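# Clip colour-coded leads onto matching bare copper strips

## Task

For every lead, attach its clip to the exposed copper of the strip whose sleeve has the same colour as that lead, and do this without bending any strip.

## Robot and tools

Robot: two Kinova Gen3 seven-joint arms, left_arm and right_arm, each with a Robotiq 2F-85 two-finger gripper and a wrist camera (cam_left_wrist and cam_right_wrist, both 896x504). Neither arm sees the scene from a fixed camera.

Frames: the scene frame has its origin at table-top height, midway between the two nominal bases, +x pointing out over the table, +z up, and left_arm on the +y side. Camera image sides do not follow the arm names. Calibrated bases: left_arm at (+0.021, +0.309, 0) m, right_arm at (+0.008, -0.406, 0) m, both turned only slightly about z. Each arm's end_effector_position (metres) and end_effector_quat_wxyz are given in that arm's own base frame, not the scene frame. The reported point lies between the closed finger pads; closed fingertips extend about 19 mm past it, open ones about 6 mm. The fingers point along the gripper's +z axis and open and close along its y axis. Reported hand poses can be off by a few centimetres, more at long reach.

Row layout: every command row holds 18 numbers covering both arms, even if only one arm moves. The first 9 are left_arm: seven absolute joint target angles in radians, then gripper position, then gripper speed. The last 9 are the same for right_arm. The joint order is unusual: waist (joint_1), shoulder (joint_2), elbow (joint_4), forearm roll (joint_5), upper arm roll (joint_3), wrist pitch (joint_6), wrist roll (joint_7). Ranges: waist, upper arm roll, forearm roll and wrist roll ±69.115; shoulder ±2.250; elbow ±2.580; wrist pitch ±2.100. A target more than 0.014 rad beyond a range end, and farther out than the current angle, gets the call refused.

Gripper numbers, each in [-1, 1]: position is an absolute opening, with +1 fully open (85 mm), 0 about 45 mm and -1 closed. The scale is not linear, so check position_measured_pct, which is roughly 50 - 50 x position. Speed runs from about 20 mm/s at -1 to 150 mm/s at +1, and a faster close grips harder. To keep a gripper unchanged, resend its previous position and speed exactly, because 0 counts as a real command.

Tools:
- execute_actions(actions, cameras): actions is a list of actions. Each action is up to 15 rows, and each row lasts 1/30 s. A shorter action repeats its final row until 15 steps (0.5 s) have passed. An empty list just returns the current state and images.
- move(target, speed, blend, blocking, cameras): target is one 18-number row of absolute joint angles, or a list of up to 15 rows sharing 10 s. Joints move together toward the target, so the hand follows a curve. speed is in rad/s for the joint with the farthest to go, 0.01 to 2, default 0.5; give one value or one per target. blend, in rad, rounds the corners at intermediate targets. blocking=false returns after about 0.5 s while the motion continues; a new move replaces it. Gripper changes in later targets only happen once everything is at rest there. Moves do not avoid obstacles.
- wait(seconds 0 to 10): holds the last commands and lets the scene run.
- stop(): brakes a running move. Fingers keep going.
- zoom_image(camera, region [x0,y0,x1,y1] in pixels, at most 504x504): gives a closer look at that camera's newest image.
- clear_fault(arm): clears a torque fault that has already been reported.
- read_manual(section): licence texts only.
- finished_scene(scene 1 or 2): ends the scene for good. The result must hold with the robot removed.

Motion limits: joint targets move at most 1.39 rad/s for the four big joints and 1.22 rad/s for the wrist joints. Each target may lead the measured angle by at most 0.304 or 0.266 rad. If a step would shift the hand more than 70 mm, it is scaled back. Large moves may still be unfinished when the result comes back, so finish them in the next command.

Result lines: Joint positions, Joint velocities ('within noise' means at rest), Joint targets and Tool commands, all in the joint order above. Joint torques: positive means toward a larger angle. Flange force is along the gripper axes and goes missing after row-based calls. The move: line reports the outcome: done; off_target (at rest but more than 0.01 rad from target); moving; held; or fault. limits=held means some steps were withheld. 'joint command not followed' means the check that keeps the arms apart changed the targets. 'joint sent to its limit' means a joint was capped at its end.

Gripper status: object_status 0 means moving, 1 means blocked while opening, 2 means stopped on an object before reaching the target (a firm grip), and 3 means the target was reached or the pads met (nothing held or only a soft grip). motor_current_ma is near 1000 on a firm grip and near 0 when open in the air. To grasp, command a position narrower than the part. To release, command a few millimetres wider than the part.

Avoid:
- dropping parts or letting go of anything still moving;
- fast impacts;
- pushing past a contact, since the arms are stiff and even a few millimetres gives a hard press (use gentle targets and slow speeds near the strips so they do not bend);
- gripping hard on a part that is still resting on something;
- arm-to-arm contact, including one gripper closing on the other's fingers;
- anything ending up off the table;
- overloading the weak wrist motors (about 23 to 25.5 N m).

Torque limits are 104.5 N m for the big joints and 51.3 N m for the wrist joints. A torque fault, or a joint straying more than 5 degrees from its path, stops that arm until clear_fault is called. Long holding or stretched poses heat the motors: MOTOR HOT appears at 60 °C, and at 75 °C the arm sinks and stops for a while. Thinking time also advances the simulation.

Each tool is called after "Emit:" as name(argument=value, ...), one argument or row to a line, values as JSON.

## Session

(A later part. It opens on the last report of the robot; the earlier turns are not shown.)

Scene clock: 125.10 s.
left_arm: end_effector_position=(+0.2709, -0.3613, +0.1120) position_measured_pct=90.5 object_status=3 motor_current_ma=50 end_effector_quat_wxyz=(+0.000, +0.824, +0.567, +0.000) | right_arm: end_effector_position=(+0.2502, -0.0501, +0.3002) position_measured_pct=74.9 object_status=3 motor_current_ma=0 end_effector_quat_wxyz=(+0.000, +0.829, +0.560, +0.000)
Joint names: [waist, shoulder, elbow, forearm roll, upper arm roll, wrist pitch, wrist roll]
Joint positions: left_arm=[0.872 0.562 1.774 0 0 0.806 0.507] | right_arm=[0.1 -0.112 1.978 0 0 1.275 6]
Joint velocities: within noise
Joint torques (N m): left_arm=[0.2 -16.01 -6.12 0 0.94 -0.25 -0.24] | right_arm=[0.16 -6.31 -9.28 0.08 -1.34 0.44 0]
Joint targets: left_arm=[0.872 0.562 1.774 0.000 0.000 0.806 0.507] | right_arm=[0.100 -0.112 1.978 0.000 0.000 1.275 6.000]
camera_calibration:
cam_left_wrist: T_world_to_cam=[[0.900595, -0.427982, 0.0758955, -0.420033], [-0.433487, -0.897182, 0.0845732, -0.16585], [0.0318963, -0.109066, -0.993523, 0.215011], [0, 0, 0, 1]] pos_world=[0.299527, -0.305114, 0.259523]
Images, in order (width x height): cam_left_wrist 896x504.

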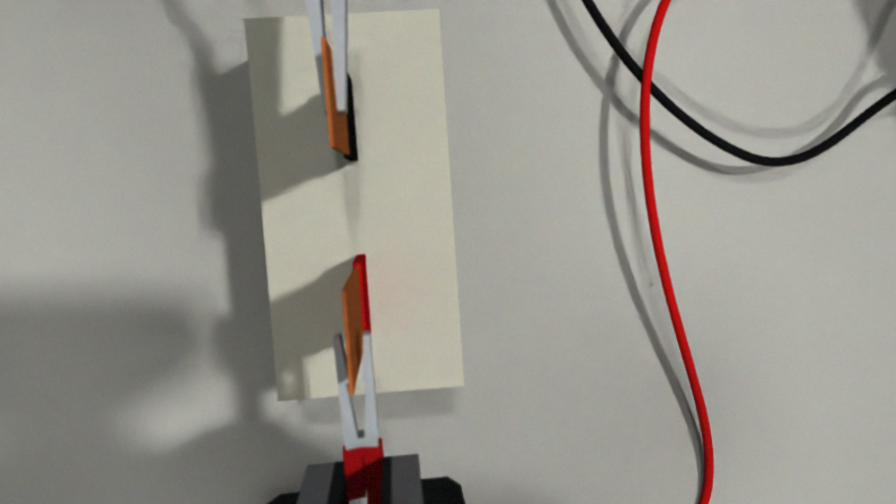

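Emit:
execute_actions(
  actions=[
    [[0.872449, 0.561553, 1.773874, 0, 0, 0.806166, 0.507449, -0.80, -1, 0.1, -0.112, 1.978, 0, 0, 1.275, 6.0, -0.5, -1]],
  ],
  cameras=["cam_left_wrist"],
)

Emit:
zoom_image(
  camera="cam_left_wrist",
  region=[310, 320, 410, 420],
)

Emit:
zoom_image(
  camera="cam_left_wrist",
  region=[260, 310, 454, 504],
)

Scene clock: 126.30 s.
left_arm: end_effector_position=(+0.2709, -0.3613, +0.1120) position_measured_pct=89.6 object_status=3 motor_current_ma=40 end_effector_quat_wxyz=(+0.000, +0.824, +0.567, +0.000) | right_arm: end_effector_position=(+0.2502, -0.0501, +0.3002) position_measured_pct=74.9 object_status=3 motor_current_ma=0 end_effector_quat_wxyz=(+0.000, +0.829, +0.560, +0.000)
Joint names: [waist, shoulder, elbow, forearm roll, upper arm roll, wrist pitch, wrist roll]
Joint positions: left_arm=[0.872 0.562 1.774 0 0 0.806 0.507] | right_arm=[0.1 -0.112 1.978 0 0 1.275 6]
Joint velocities: within noise
Joint torques (N m): left_arm=[0.2 -16.02 -6.09 -0.03 0.95 -0.26 -0.25] | right_arm=[0.21 -6.29 -9.26 0.09 -1.36 0.44 0]
Joint targets: left_arm=[0.872 0.562 1.774 0.000 0.000 0.806 0.507] | right_arm=[0.100 -0.112 1.978 0.000 0.000 1.275 6.000]
camera_calibration:
cam_left_wrist: T_world_to_cam=[[0.900595, -0.427982, 0.0758955, -0.420033], [-0.433487, -0.897182, 0.0845732, -0.16585], [0.0318963, -0.109066, -0.993523, 0.215011], [0, 0, 0, 1]] pos_world=[0.299527, -0.305114, 0.259523]
Images, in order (width x height): cam_left_wrist 896x504.

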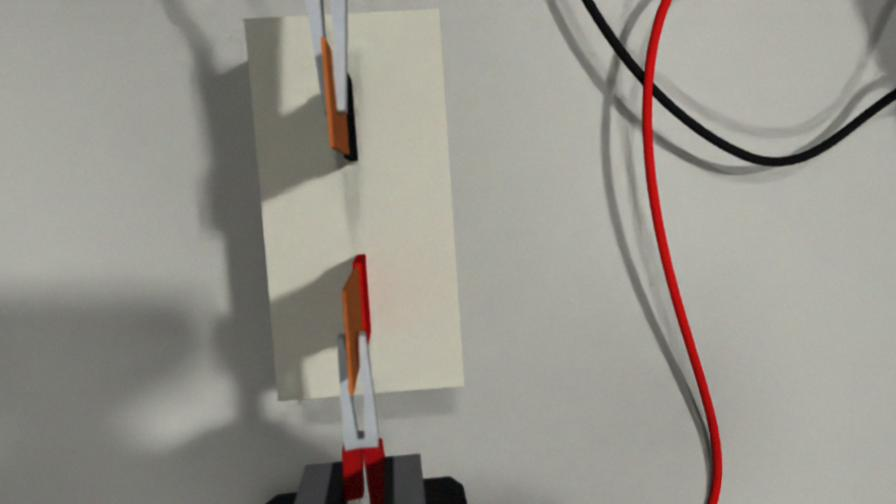

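Scaled by 5.040 from the camera's 896x504 image, which has a finer 1280x720 frame.

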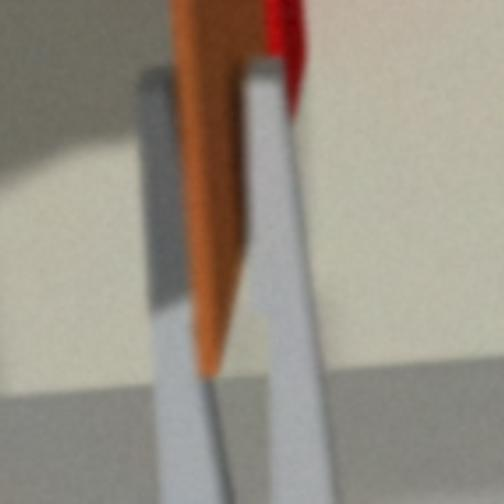

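Scaled by 2.598 from the camera's 896x504 image, which has a finer 1280x720 frame.

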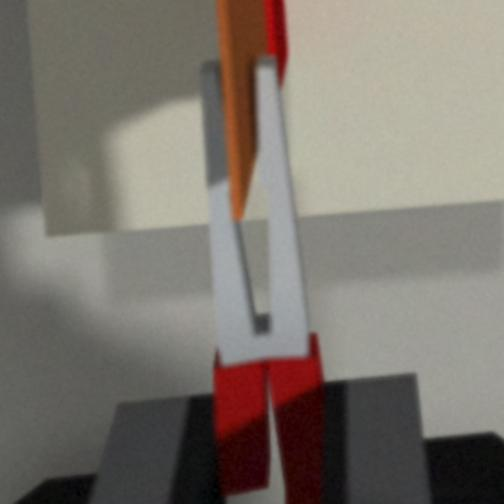

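Emit:
execute_actions(
  actions=[
    [[0.872449, 0.561553, 1.773874, 0, 0, 0.806166, 0.507449, -0.79, -1, 0.1, -0.112, 1.978, 0, 0, 1.275, 6.0, -0.5, -1]],
  ],
  cameras=["cam_left_wrist"],
)

Emit:
zoom_image(
  camera="cam_left_wrist",
  region=[310, 320, 410, 420],
)

Emit:
zoom_image(
  camera="cam_left_wrist",
  region=[260, 310, 454, 504],
)

Scene clock: 127.47 s.
left_arm: end_effector_position=(+0.2709, -0.3613, +0.1120) position_measured_pct=89.2 object_status=3 motor_current_ma=40 end_effector_quat_wxyz=(+0.000, +0.824, +0.567, +0.000) | right_arm: end_effector_position=(+0.2502, -0.0501, +0.3002) position_measured_pct=74.9 object_status=3 motor_current_ma=0 end_effector_quat_wxyz=(+0.000, +0.829, +0.560, +0.000)
Joint names: [waist, shoulder, elbow, forearm roll, upper arm roll, wrist pitch, wrist roll]
Joint positions: left_arm=[0.872 0.562 1.774 0 0 0.806 0.507] | right_arm=[0.1 -0.112 1.978 0 0 1.275 6]
Joint velocities: within noise
Joint torques (N m): left_arm=[0.2 -16.01 -6.1 0.01 0.92 -0.25 -0.24] | right_arm=[0.21 -6.3 -9.31 0.09 -1.38 0.46 0.01]
Joint targets: left_arm=[0.872 0.562 1.774 0.000 0.000 0.806 0.507] | right_arm=[0.100 -0.112 1.978 0.000 0.000 1.275 6.000]
camera_calibration:
cam_left_wrist: T_world_to_cam=[[0.900595, -0.427982, 0.0758955, -0.420033], [-0.433487, -0.897182, 0.0845732, -0.16585], [0.0318963, -0.109066, -0.993523, 0.215011], [0, 0, 0, 1]] pos_world=[0.299527, -0.305114, 0.259523]
Images, in order (width x height): cam_left_wrist 896x504.

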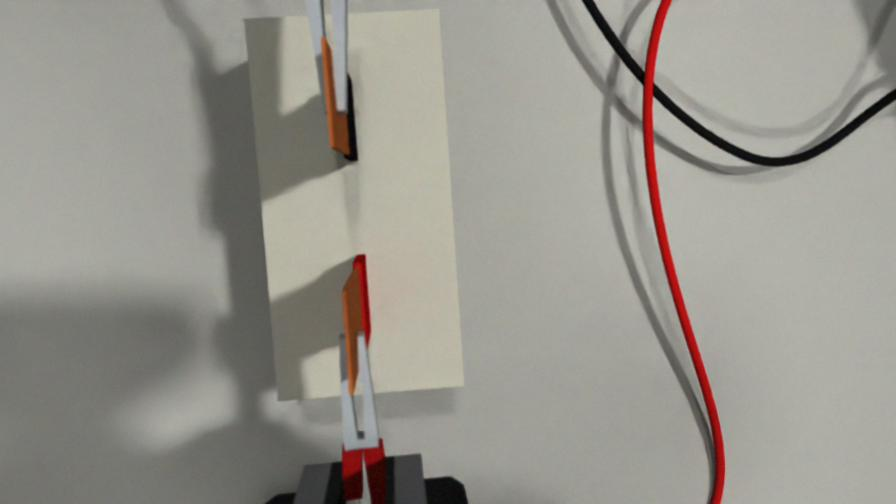

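Scaled by 5.040 from the camera's 896x504 image, which has a finer 1280x720 frame.

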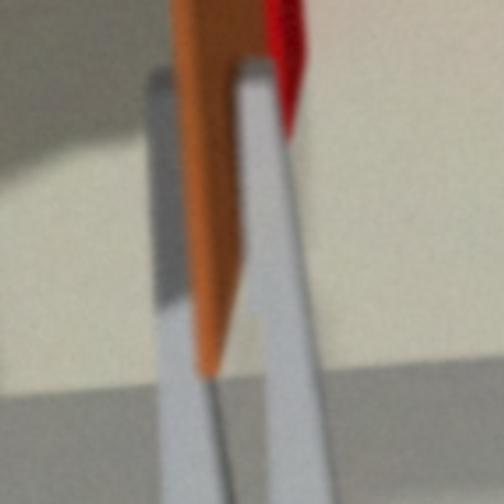

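Scaled by 2.598 from the camera's 896x504 image, which has a finer 1280x720 frame.

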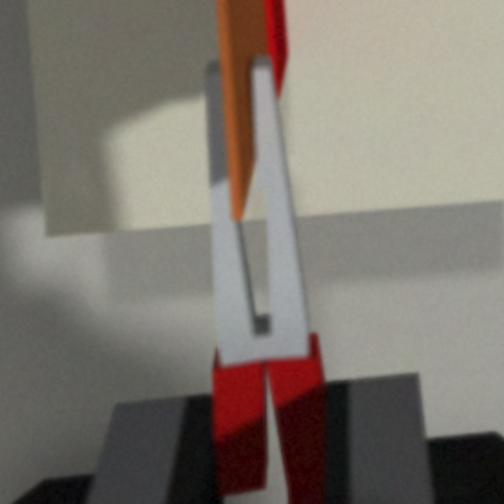

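Emit:
execute_actions(
  actions=[
    [[0.872234, 0.561850, 1.773285, 0, 0, 0.806458, 0.507234, -0.78, -1, 0.1, -0.112, 1.978, 0, 0, 1.275, 6.0, -0.5, -1]],
  ],
  cameras=["cam_left_wrist"],
)

Emit:
zoom_image(
  camera="cam_left_wrist",
  region=[310, 320, 410, 420],
)

Emit:
zoom_image(
  camera="cam_left_wrist",
  region=[260, 310, 454, 504],
)

Scene clock: 128.90 s.
left_arm: end_effector_position=(+0.2711, -0.3614, +0.1120) position_measured_pct=89.2 object_status=3 motor_current_ma=30 end_effector_quat_wxyz=(+0.000, +0.824, +0.567, +0.000) | right_arm: end_effector_position=(+0.2502, -0.0501, +0.3002) position_measured_pct=74.9 object_status=3 motor_current_ma=0 end_effector_quat_wxyz=(+0.000, +0.829, +0.560, +0.000)
Joint names: [waist, shoulder, elbow, forearm roll, upper arm roll, wrist pitch, wrist roll]
Joint positions: left_arm=[0.872 0.562 1.773 0 0 0.806 0.507] | right_arm=[0.1 -0.112 1.978 0 0 1.275 6]
Joint velocities: within noise
Joint torques (N m): left_arm=[0.17 -16.03 -6.14 -0.01 0.95 -0.25 -0.23] | right_arm=[0.23 -6.29 -9.27 0.08 -1.37 0.45 0]
Joint targets: left_arm=[0.872 0.562 1.773 0.000 0.000 0.806 0.507] | right_arm=[0.100 -0.112 1.978 0.000 0.000 1.275 6.000]
camera_calibration:
cam_left_wrist: T_world_to_cam=[[0.900559, -0.428072, 0.0758134, -0.420208], [-0.43357, -0.897139, 0.0846102, -0.165735], [0.0317959, -0.109067, -0.993526, 0.215035], [0, 0, 0, 1]] pos_world=[0.299728, -0.305113, 0.259524]
Images, in order (width x height): cam_left_wrist 896x504.

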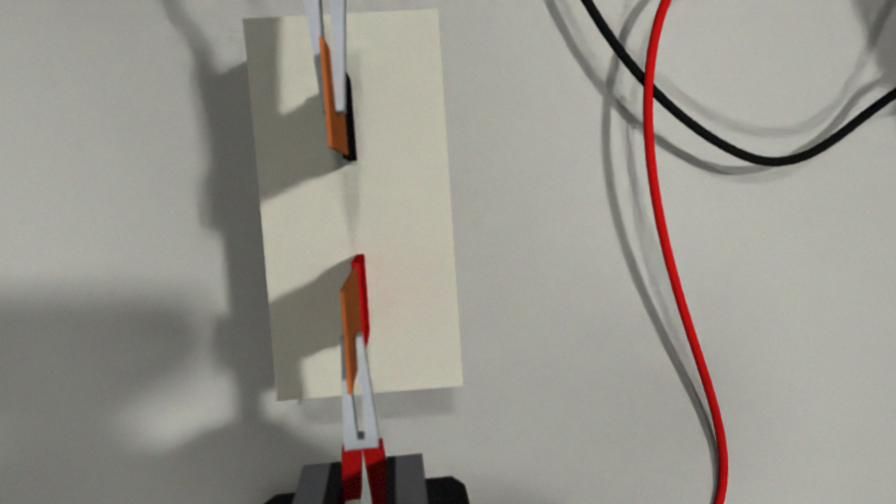

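Scaled by 5.040 from the camera's 896x504 image, which has a finer 1280x720 frame.

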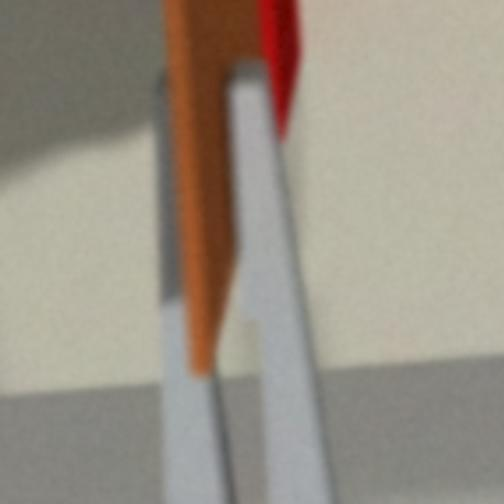

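Scaled by 2.598 from the camera's 896x504 image, which has a finer 1280x720 frame.

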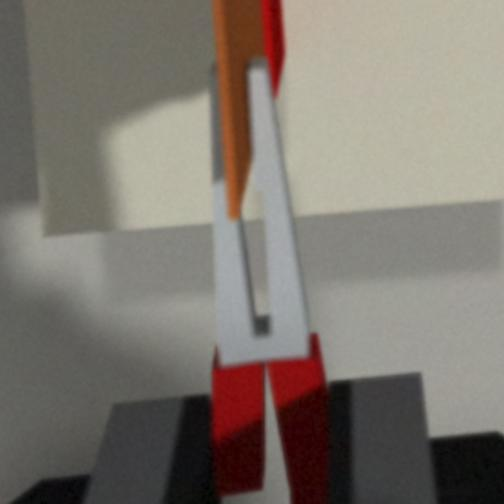

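Emit:
execute_actions(
  actions=[
    [[0.872234, 0.561850, 1.773285, 0, 0, 0.806458, 0.507234, -0.77, -1, 0.1, -0.112, 1.978, 0, 0, 1.275, 6.0, -0.5, -1]],
  ],
  cameras=["cam_left_wrist"],
)

Emit:
zoom_image(
  camera="cam_left_wrist",
  region=[310, 320, 410, 420],
)

Emit:
zoom_image(
  camera="cam_left_wrist",
  region=[260, 310, 454, 504],
)

Scene clock: 130.23 s.
left_arm: end_effector_position=(+0.2711, -0.3614, +0.1120) position_measured_pct=88.7 object_status=3 motor_current_ma=30 end_effector_quat_wxyz=(+0.000, +0.824, +0.567, +0.000) | right_arm: end_effector_position=(+0.2502, -0.0501, +0.3002) position_measured_pct=74.9 object_status=3 motor_current_ma=0 end_effector_quat_wxyz=(+0.000, +0.829, +0.560, +0.000)
Joint names: [waist, shoulder, elbow, forearm roll, upper arm roll, wrist pitch, wrist roll]
Joint positions: left_arm=[0.872 0.562 1.773 0 0 0.806 0.507] | right_arm=[0.1 -0.112 1.978 0 0 1.275 6]
Joint velocities: within noise
Joint torques (N m): left_arm=[0.23 -16.05 -6.14 0.01 0.98 -0.27 -0.25] | right_arm=[0.19 -6.32 -9.29 0.08 -1.34 0.46 0]
Joint targets: left_arm=[0.872 0.562 1.773 0.000 0.000 0.806 0.507] | right_arm=[0.100 -0.112 1.978 0.000 0.000 1.275 6.000]
camera_calibration:
cam_left_wrist: T_world_to_cam=[[0.900559, -0.428072, 0.0758134, -0.420208], [-0.43357, -0.897139, 0.0846102, -0.165735], [0.0317959, -0.109067, -0.993526, 0.215035], [0, 0, 0, 1]] pos_world=[0.299728, -0.305113, 0.259524]
Images, in order (width x height): cam_left_wrist 896x504.

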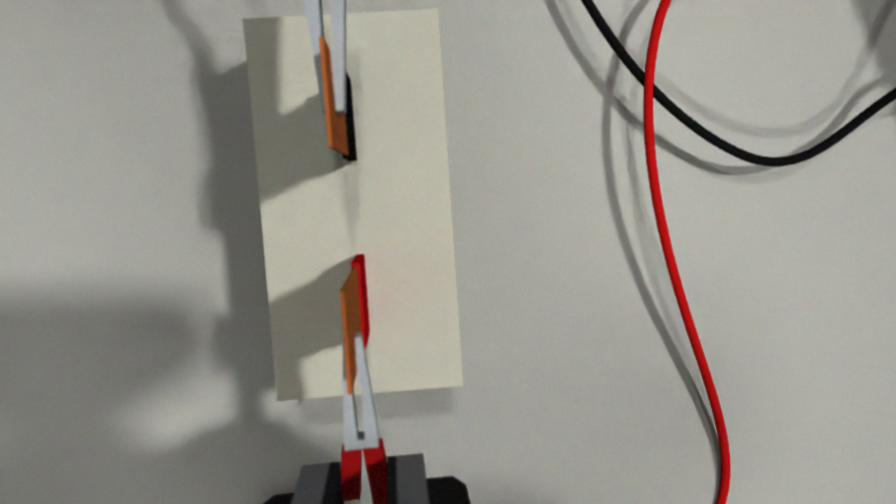

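Scaled by 5.040 from the camera's 896x504 image, which has a finer 1280x720 frame.

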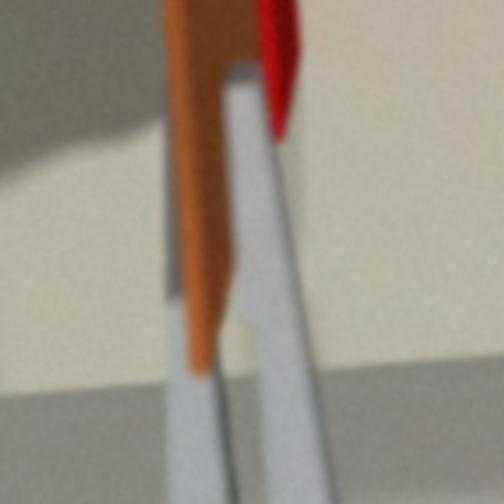

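Scaled by 2.598 from the camera's 896x504 image, which has a finer 1280x720 frame.

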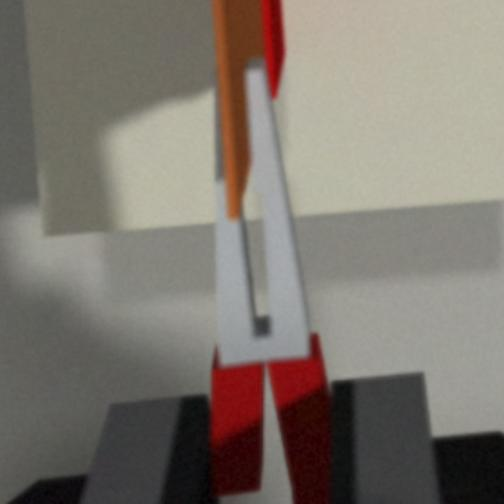

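Emit:
execute_actions(
  actions=[
    [[0.872234, 0.561850, 1.773285, 0, 0, 0.806458, 0.507234, -0.76, -1, 0.1, -0.112, 1.978, 0, 0, 1.275, 6.0, -0.5, -1]],
  ],
  cameras=["cam_left_wrist"],
)

Emit:
zoom_image(
  camera="cam_left_wrist",
  region=[310, 320, 410, 420],
)

Emit:
zoom_image(
  camera="cam_left_wrist",
  region=[260, 310, 454, 504],
)

Scene clock: 131.40 s.
left_arm: end_effector_position=(+0.2711, -0.3614, +0.1120) position_measured_pct=87.9 object_status=3 motor_current_ma=0 end_effector_quat_wxyz=(+0.000, +0.824, +0.567, +0.000) | right_arm: end_effector_position=(+0.2502, -0.0501, +0.3002) position_measured_pct=74.9 object_status=3 motor_current_ma=0 end_effector_quat_wxyz=(+0.000, +0.829, +0.560, +0.000)
Joint names: [waist, shoulder, elbow, forearm roll, upper arm roll, wrist pitch, wrist roll]
Joint positions: left_arm=[0.872 0.562 1.773 0 0 0.806 0.507] | right_arm=[0.1 -0.112 1.978 0 0 1.275 6]
Joint velocities: within noise
Joint torques (N m): left_arm=[0.17 -16.07 -6.13 -0.03 0.93 -0.29 -0.24] | right_arm=[0.17 -6.3 -9.29 0.09 -1.36 0.45 -0.01]
Joint targets: left_arm=[0.872 0.562 1.773 0.000 0.000 0.806 0.507] | right_arm=[0.100 -0.112 1.978 0.000 0.000 1.275 6.000]
camera_calibration:
cam_left_wrist: T_world_to_cam=[[0.900559, -0.428072, 0.0758134, -0.420208], [-0.43357, -0.897139, 0.0846102, -0.165735], [0.0317959, -0.109067, -0.993526, 0.215035], [0, 0, 0, 1]] pos_world=[0.299728, -0.305113, 0.259524]
Images, in order (width x height): cam_left_wrist 896x504.

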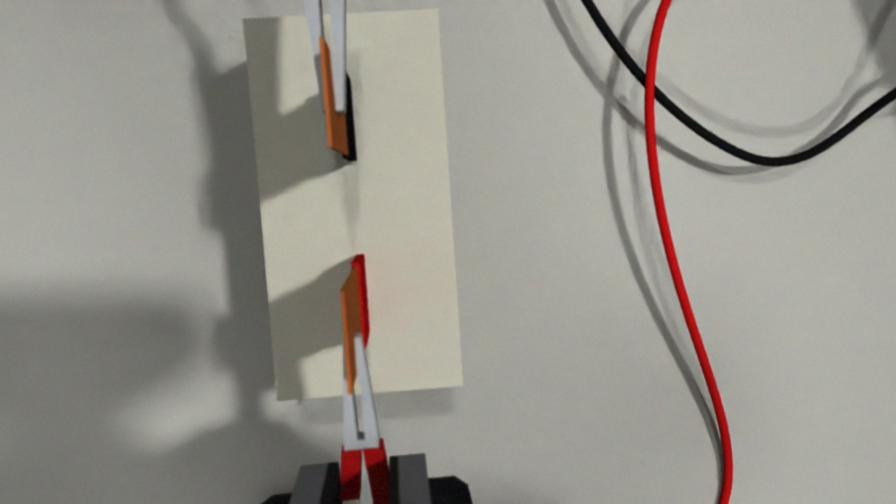

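Scaled by 5.040 from the camera's 896x504 image, which has a finer 1280x720 frame.

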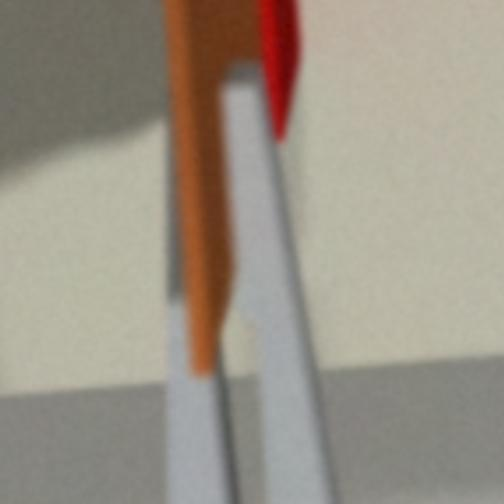

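Scaled by 2.598 from the camera's 896x504 image, which has a finer 1280x720 frame.

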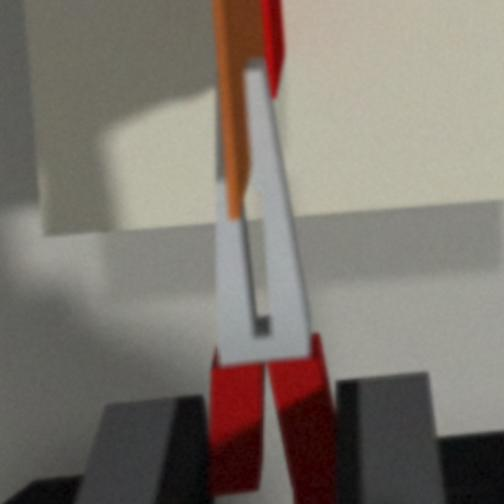

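Emit:
execute_actions(
  actions=[
    [[0.872234, 0.561850, 1.773285, 0, 0, 0.806458, 0.507234, -0.72, -1, 0.1, -0.112, 1.978, 0, 0, 1.275, 6.0, -0.5, -1]],
    [[0.872234, 0.561850, 1.773285, 0, 0, 0.806458, 0.507234, -0.5, -1, 0.1, -0.112, 1.978, 0, 0, 1.275, 6.0, -0.5, -1]],
  ],
  cameras=["cam_left_wrist"],
)

Emit:
zoom_image(
  camera="cam_left_wrist",
  region=[310, 320, 410, 420],
)

Emit:
zoom_image(
  camera="cam_left_wrist",
  region=[260, 310, 454, 504],
)

Scene clock: 133.10 s.
left_arm: end_effector_position=(+0.2711, -0.3614, +0.1120) position_measured_pct=74.9 object_status=0 motor_current_ma=0 end_effector_quat_wxyz=(+0.000, +0.824, +0.567, +0.000) | right_arm: end_effector_position=(+0.2502, -0.0501, +0.3002) position_measured_pct=74.9 object_status=3 motor_current_ma=0 end_effector_quat_wxyz=(+0.000, +0.829, +0.560, +0.000)
Joint names: [waist, shoulder, elbow, forearm roll, upper arm roll, wrist pitch, wrist roll]
Joint positions: left_arm=[0.872 0.562 1.773 0 0 0.806 0.507] | right_arm=[0.1 -0.112 1.978 0 0 1.275 6]
Joint velocities: within noise
Joint torques (N m): left_arm=[0.16 -16.03 -6.11 -0.03 0.92 -0.26 -0.23] | right_arm=[0.17 -6.29 -9.26 0.1 -1.37 0.47 0]
Joint targets: left_arm=[0.872 0.562 1.773 0.000 0.000 0.806 0.507] | right_arm=[0.100 -0.112 1.978 0.000 0.000 1.275 6.000]
camera_calibration:
cam_left_wrist: T_world_to_cam=[[0.900559, -0.428072, 0.0758134, -0.420118], [-0.43357, -0.897139, 0.0846102, -0.165778], [0.0317959, -0.109067, -0.993526, 0.215039], [0, 0, 0, 1]] pos_world=[0.299628, -0.305113, 0.259524]
Images, in order (width x height): cam_left_wrist 896x504.

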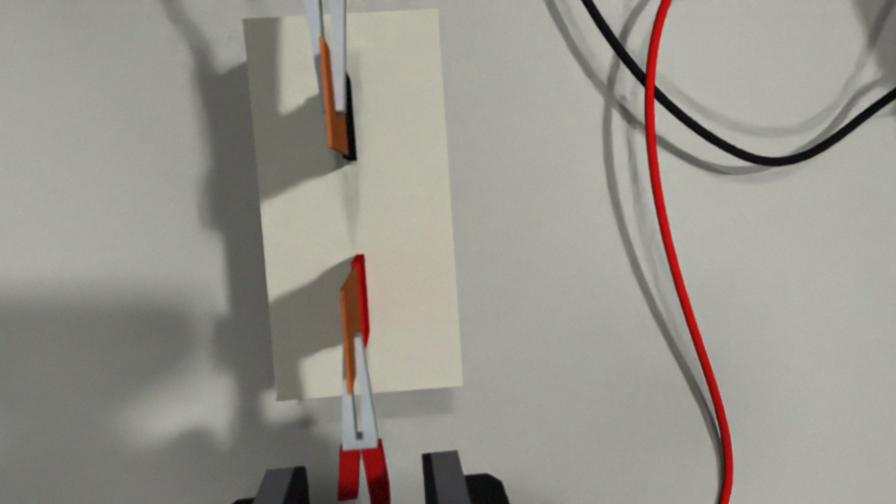

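Scaled by 5.040 from the camera's 896x504 image, which has a finer 1280x720 frame.

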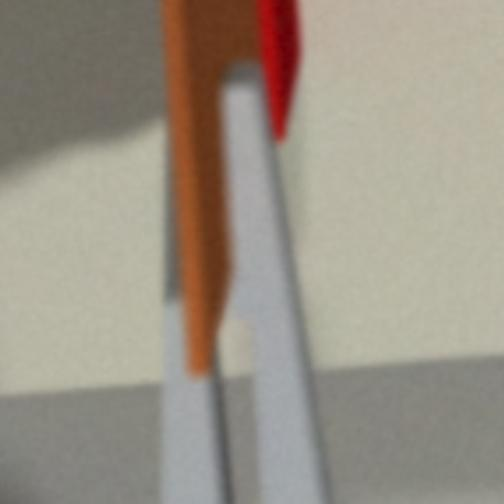

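Scaled by 2.598 from the camera's 896x504 image, which has a finer 1280x720 frame.

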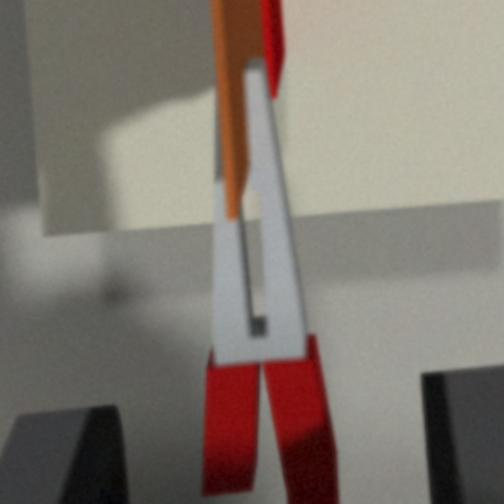

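Emit:
move(
  target=[
    [0.872234, 0.501915, 1.727286, 0, 0, 0.912392, 0.507234, -0.5, -1, 0.1, -0.112, 1.978, 0, 0, 1.275, 6.0, -0.5, -1],
    [0.872234, 0.413374, 1.614722, 0, 0, 1.113497, 0.507234, -0.5, -1, 0.1, -0.112, 1.978, 0, 0, 1.275, 6.0, -0.5, -1],
  ],
  speed=[0.1, 0.2],
  blend=[0.02, 0],
  cameras=["cam_left_wrist", "cam_right_wrist"],
)

Emit:
zoom_image(
  camera="cam_left_wrist",
  region=[240, 180, 500, 504],
)

Emit:
zoom_image(
  camera="cam_left_wrist",
  region=[240, 0, 460, 220],
)

Scene clock: 137.00 s.
left_arm: end_effector_position=(+0.2711, -0.3614, +0.2200) position_measured_pct=74.9 object_status=3 motor_current_ma=0 end_effector_quat_wxyz=(+0.000, +0.824, +0.567, +0.000) | right_arm: end_effector_position=(+0.2502, -0.0501, +0.3002) position_measured_pct=74.9 object_status=3 motor_current_ma=0 end_effector_quat_wxyz=(+0.000, +0.829, +0.560, +0.000)
Joint names: [waist, shoulder, elbow, forearm roll, upper arm roll, wrist pitch, wrist roll]
Joint positions: left_arm=[0.872 0.413 1.615 0 0 1.113 0.507] | right_arm=[0.1 -0.112 1.978 0 0 1.275 6]
Joint velocities: within noise
Joint torques (N m): left_arm=[0.19 -15.03 -7.6 -0.01 0.88 -0.33 -0.24] | right_arm=[0.17 -6.32 -9.29 0.07 -1.36 0.46 0.01]
Flange force (N): left_arm=[0.2 -0.8 -3.3] | right_arm=[-2.9 -1.0 3.9]
Joint targets: left_arm=[0.872 0.413 1.615 0.000 0.000 1.113 0.507] | right_arm=[0.100 -0.112 1.978 0.000 0.000 1.275 6.000]
move: done
camera_calibration:
cam_left_wrist: T_world_to_cam=[[0.900559, -0.428072, 0.0758134, -0.428396], [-0.43357, -0.897139, 0.0846102, -0.174873], [0.0317959, -0.109067, -0.993526, 0.322336], [0, 0, 0, 1]] pos_world=[0.299728, -0.305113, 0.367524]
cam_right_wrist: T_world_to_cam=[[0.886803, -0.454168, 0.0855163, -0.28996], [-0.454331, -0.890637, -0.0186703, 0.129239], [0.0846434, -0.0222959, -0.996162, 0.414913], [0, 0, 0, 1]] pos_world=[0.280735, -0.00733449, 0.440529]

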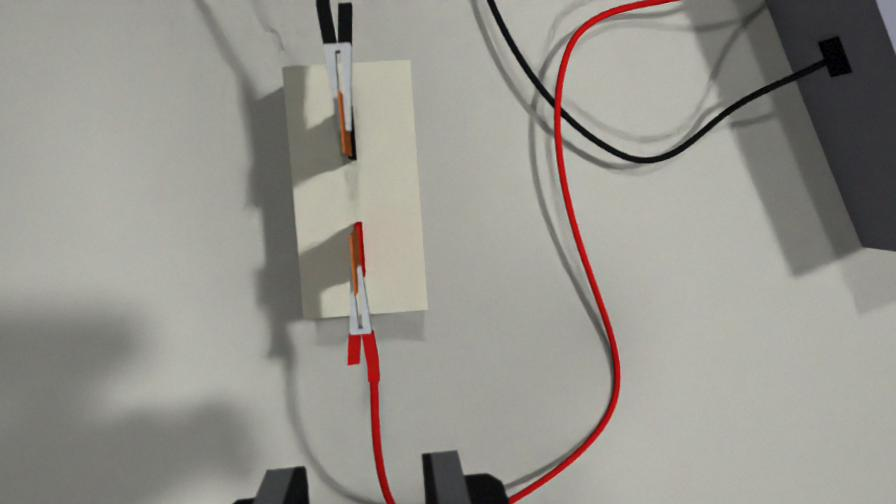

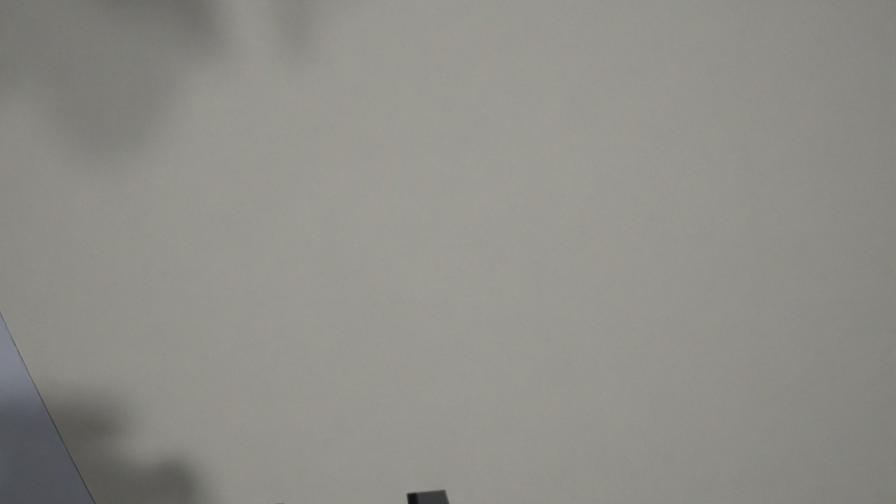

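Scaled by 1.556 from the camera's 896x504 image, which has a finer 1280x720 frame.

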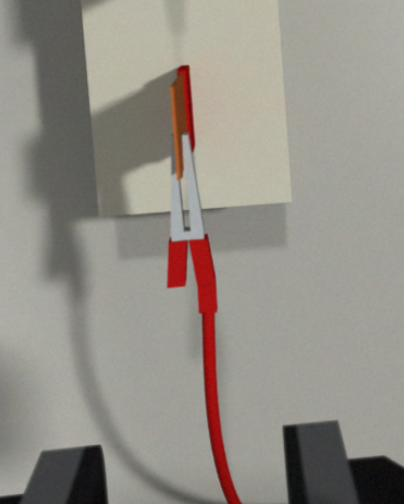

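Scaled by 2.291 from the camera's 896x504 image, which has a finer 1280x720 frame.

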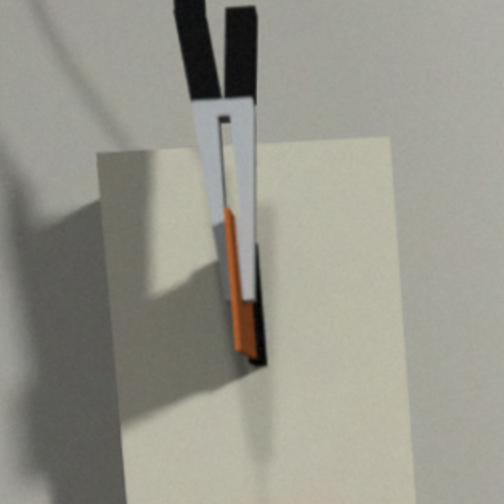

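Emit:
wait(
  seconds=1,
  cameras=["cam_left_wrist"],
)

Emit:
zoom_image(
  camera="cam_left_wrist",
  region=[300, 200, 440, 340],
)

Scene clock: 138.23 s.
left_arm: end_effector_position=(+0.2711, -0.3614, +0.2200) position_measured_pct=74.9 object_status=3 motor_current_ma=0 end_effector_quat_wxyz=(+0.000, +0.824, +0.567, +0.000) | right_arm: end_effector_position=(+0.2502, -0.0501, +0.3002) position_measured_pct=74.9 object_status=3 motor_current_ma=0 end_effector_quat_wxyz=(+0.000, +0.829, +0.560, +0.000)
Joint names: [waist, shoulder, elbow, forearm roll, upper arm roll, wrist pitch, wrist roll]
Joint positions: left_arm=[0.872 0.413 1.615 0 0 1.113 0.507] | right_arm=[0.1 -0.112 1.978 0 0 1.275 6]
Joint velocities: within noise
Joint torques (N m): left_arm=[0.19 -15.01 -7.69 -0.01 0.88 -0.28 -0.25] | right_arm=[0.18 -6.31 -9.28 0.09 -1.35 0.44 0.01]
Flange force (N): left_arm=[0.4 -1.2 -3.0] | right_arm=[-2.9 -1.0 3.8]
Joint targets: left_arm=[0.872 0.413 1.615 0.000 0.000 1.113 0.507] | right_arm=[0.100 -0.112 1.978 0.000 0.000 1.275 6.000]
Tool commands: left_gripper/position=-0.5 left_gripper/speed=-1.0 right_gripper/position=-0.5 right_gripper/speed=-1.0
wait: 1.00 s; at rest from the start
camera_calibration:
cam_left_wrist: T_world_to_cam=[[0.900556, -0.428063, 0.075903, -0.428425], [-0.433569, -0.897144, 0.0845671, -0.174859], [0.0318958, -0.109067, -0.993523, 0.322305], [0, 0, 0, 1]] pos_world=[0.299727, -0.305113, 0.367523]
Images, in order (width x height): cam_left_wrist 896x504.

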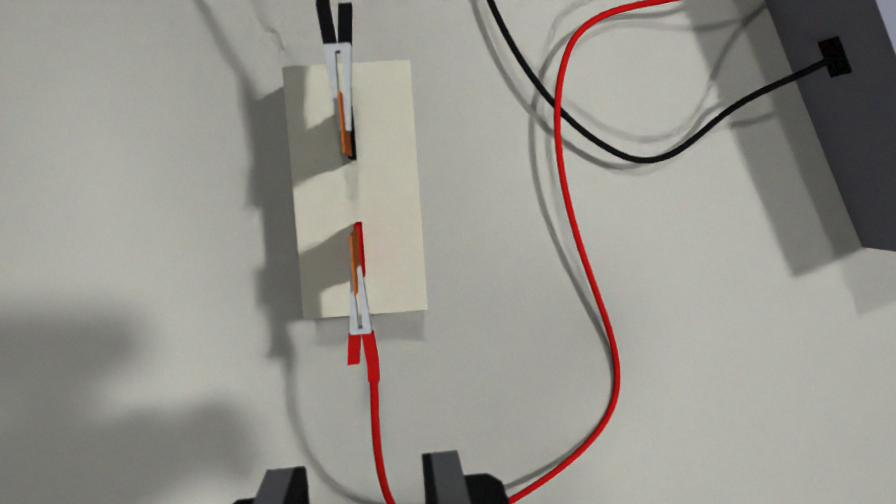

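Scaled by 3.600 from the camera's 896x504 image, which has a finer 1280x720 frame.

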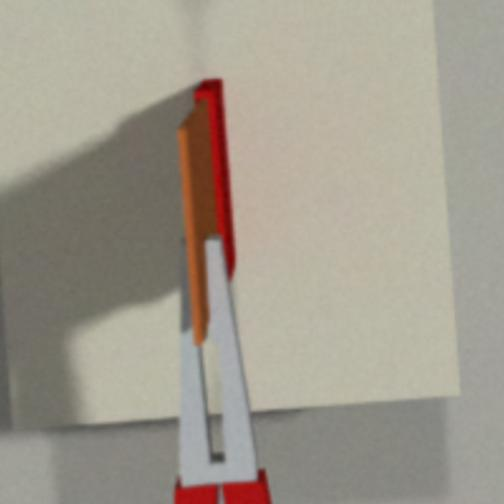

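Both clips are holding on the bare copper of their matching strips, the strips look straight, and nothing moves.

Emit:
finished_scene(
  scene=2,
)

The scene is finished: the task was done.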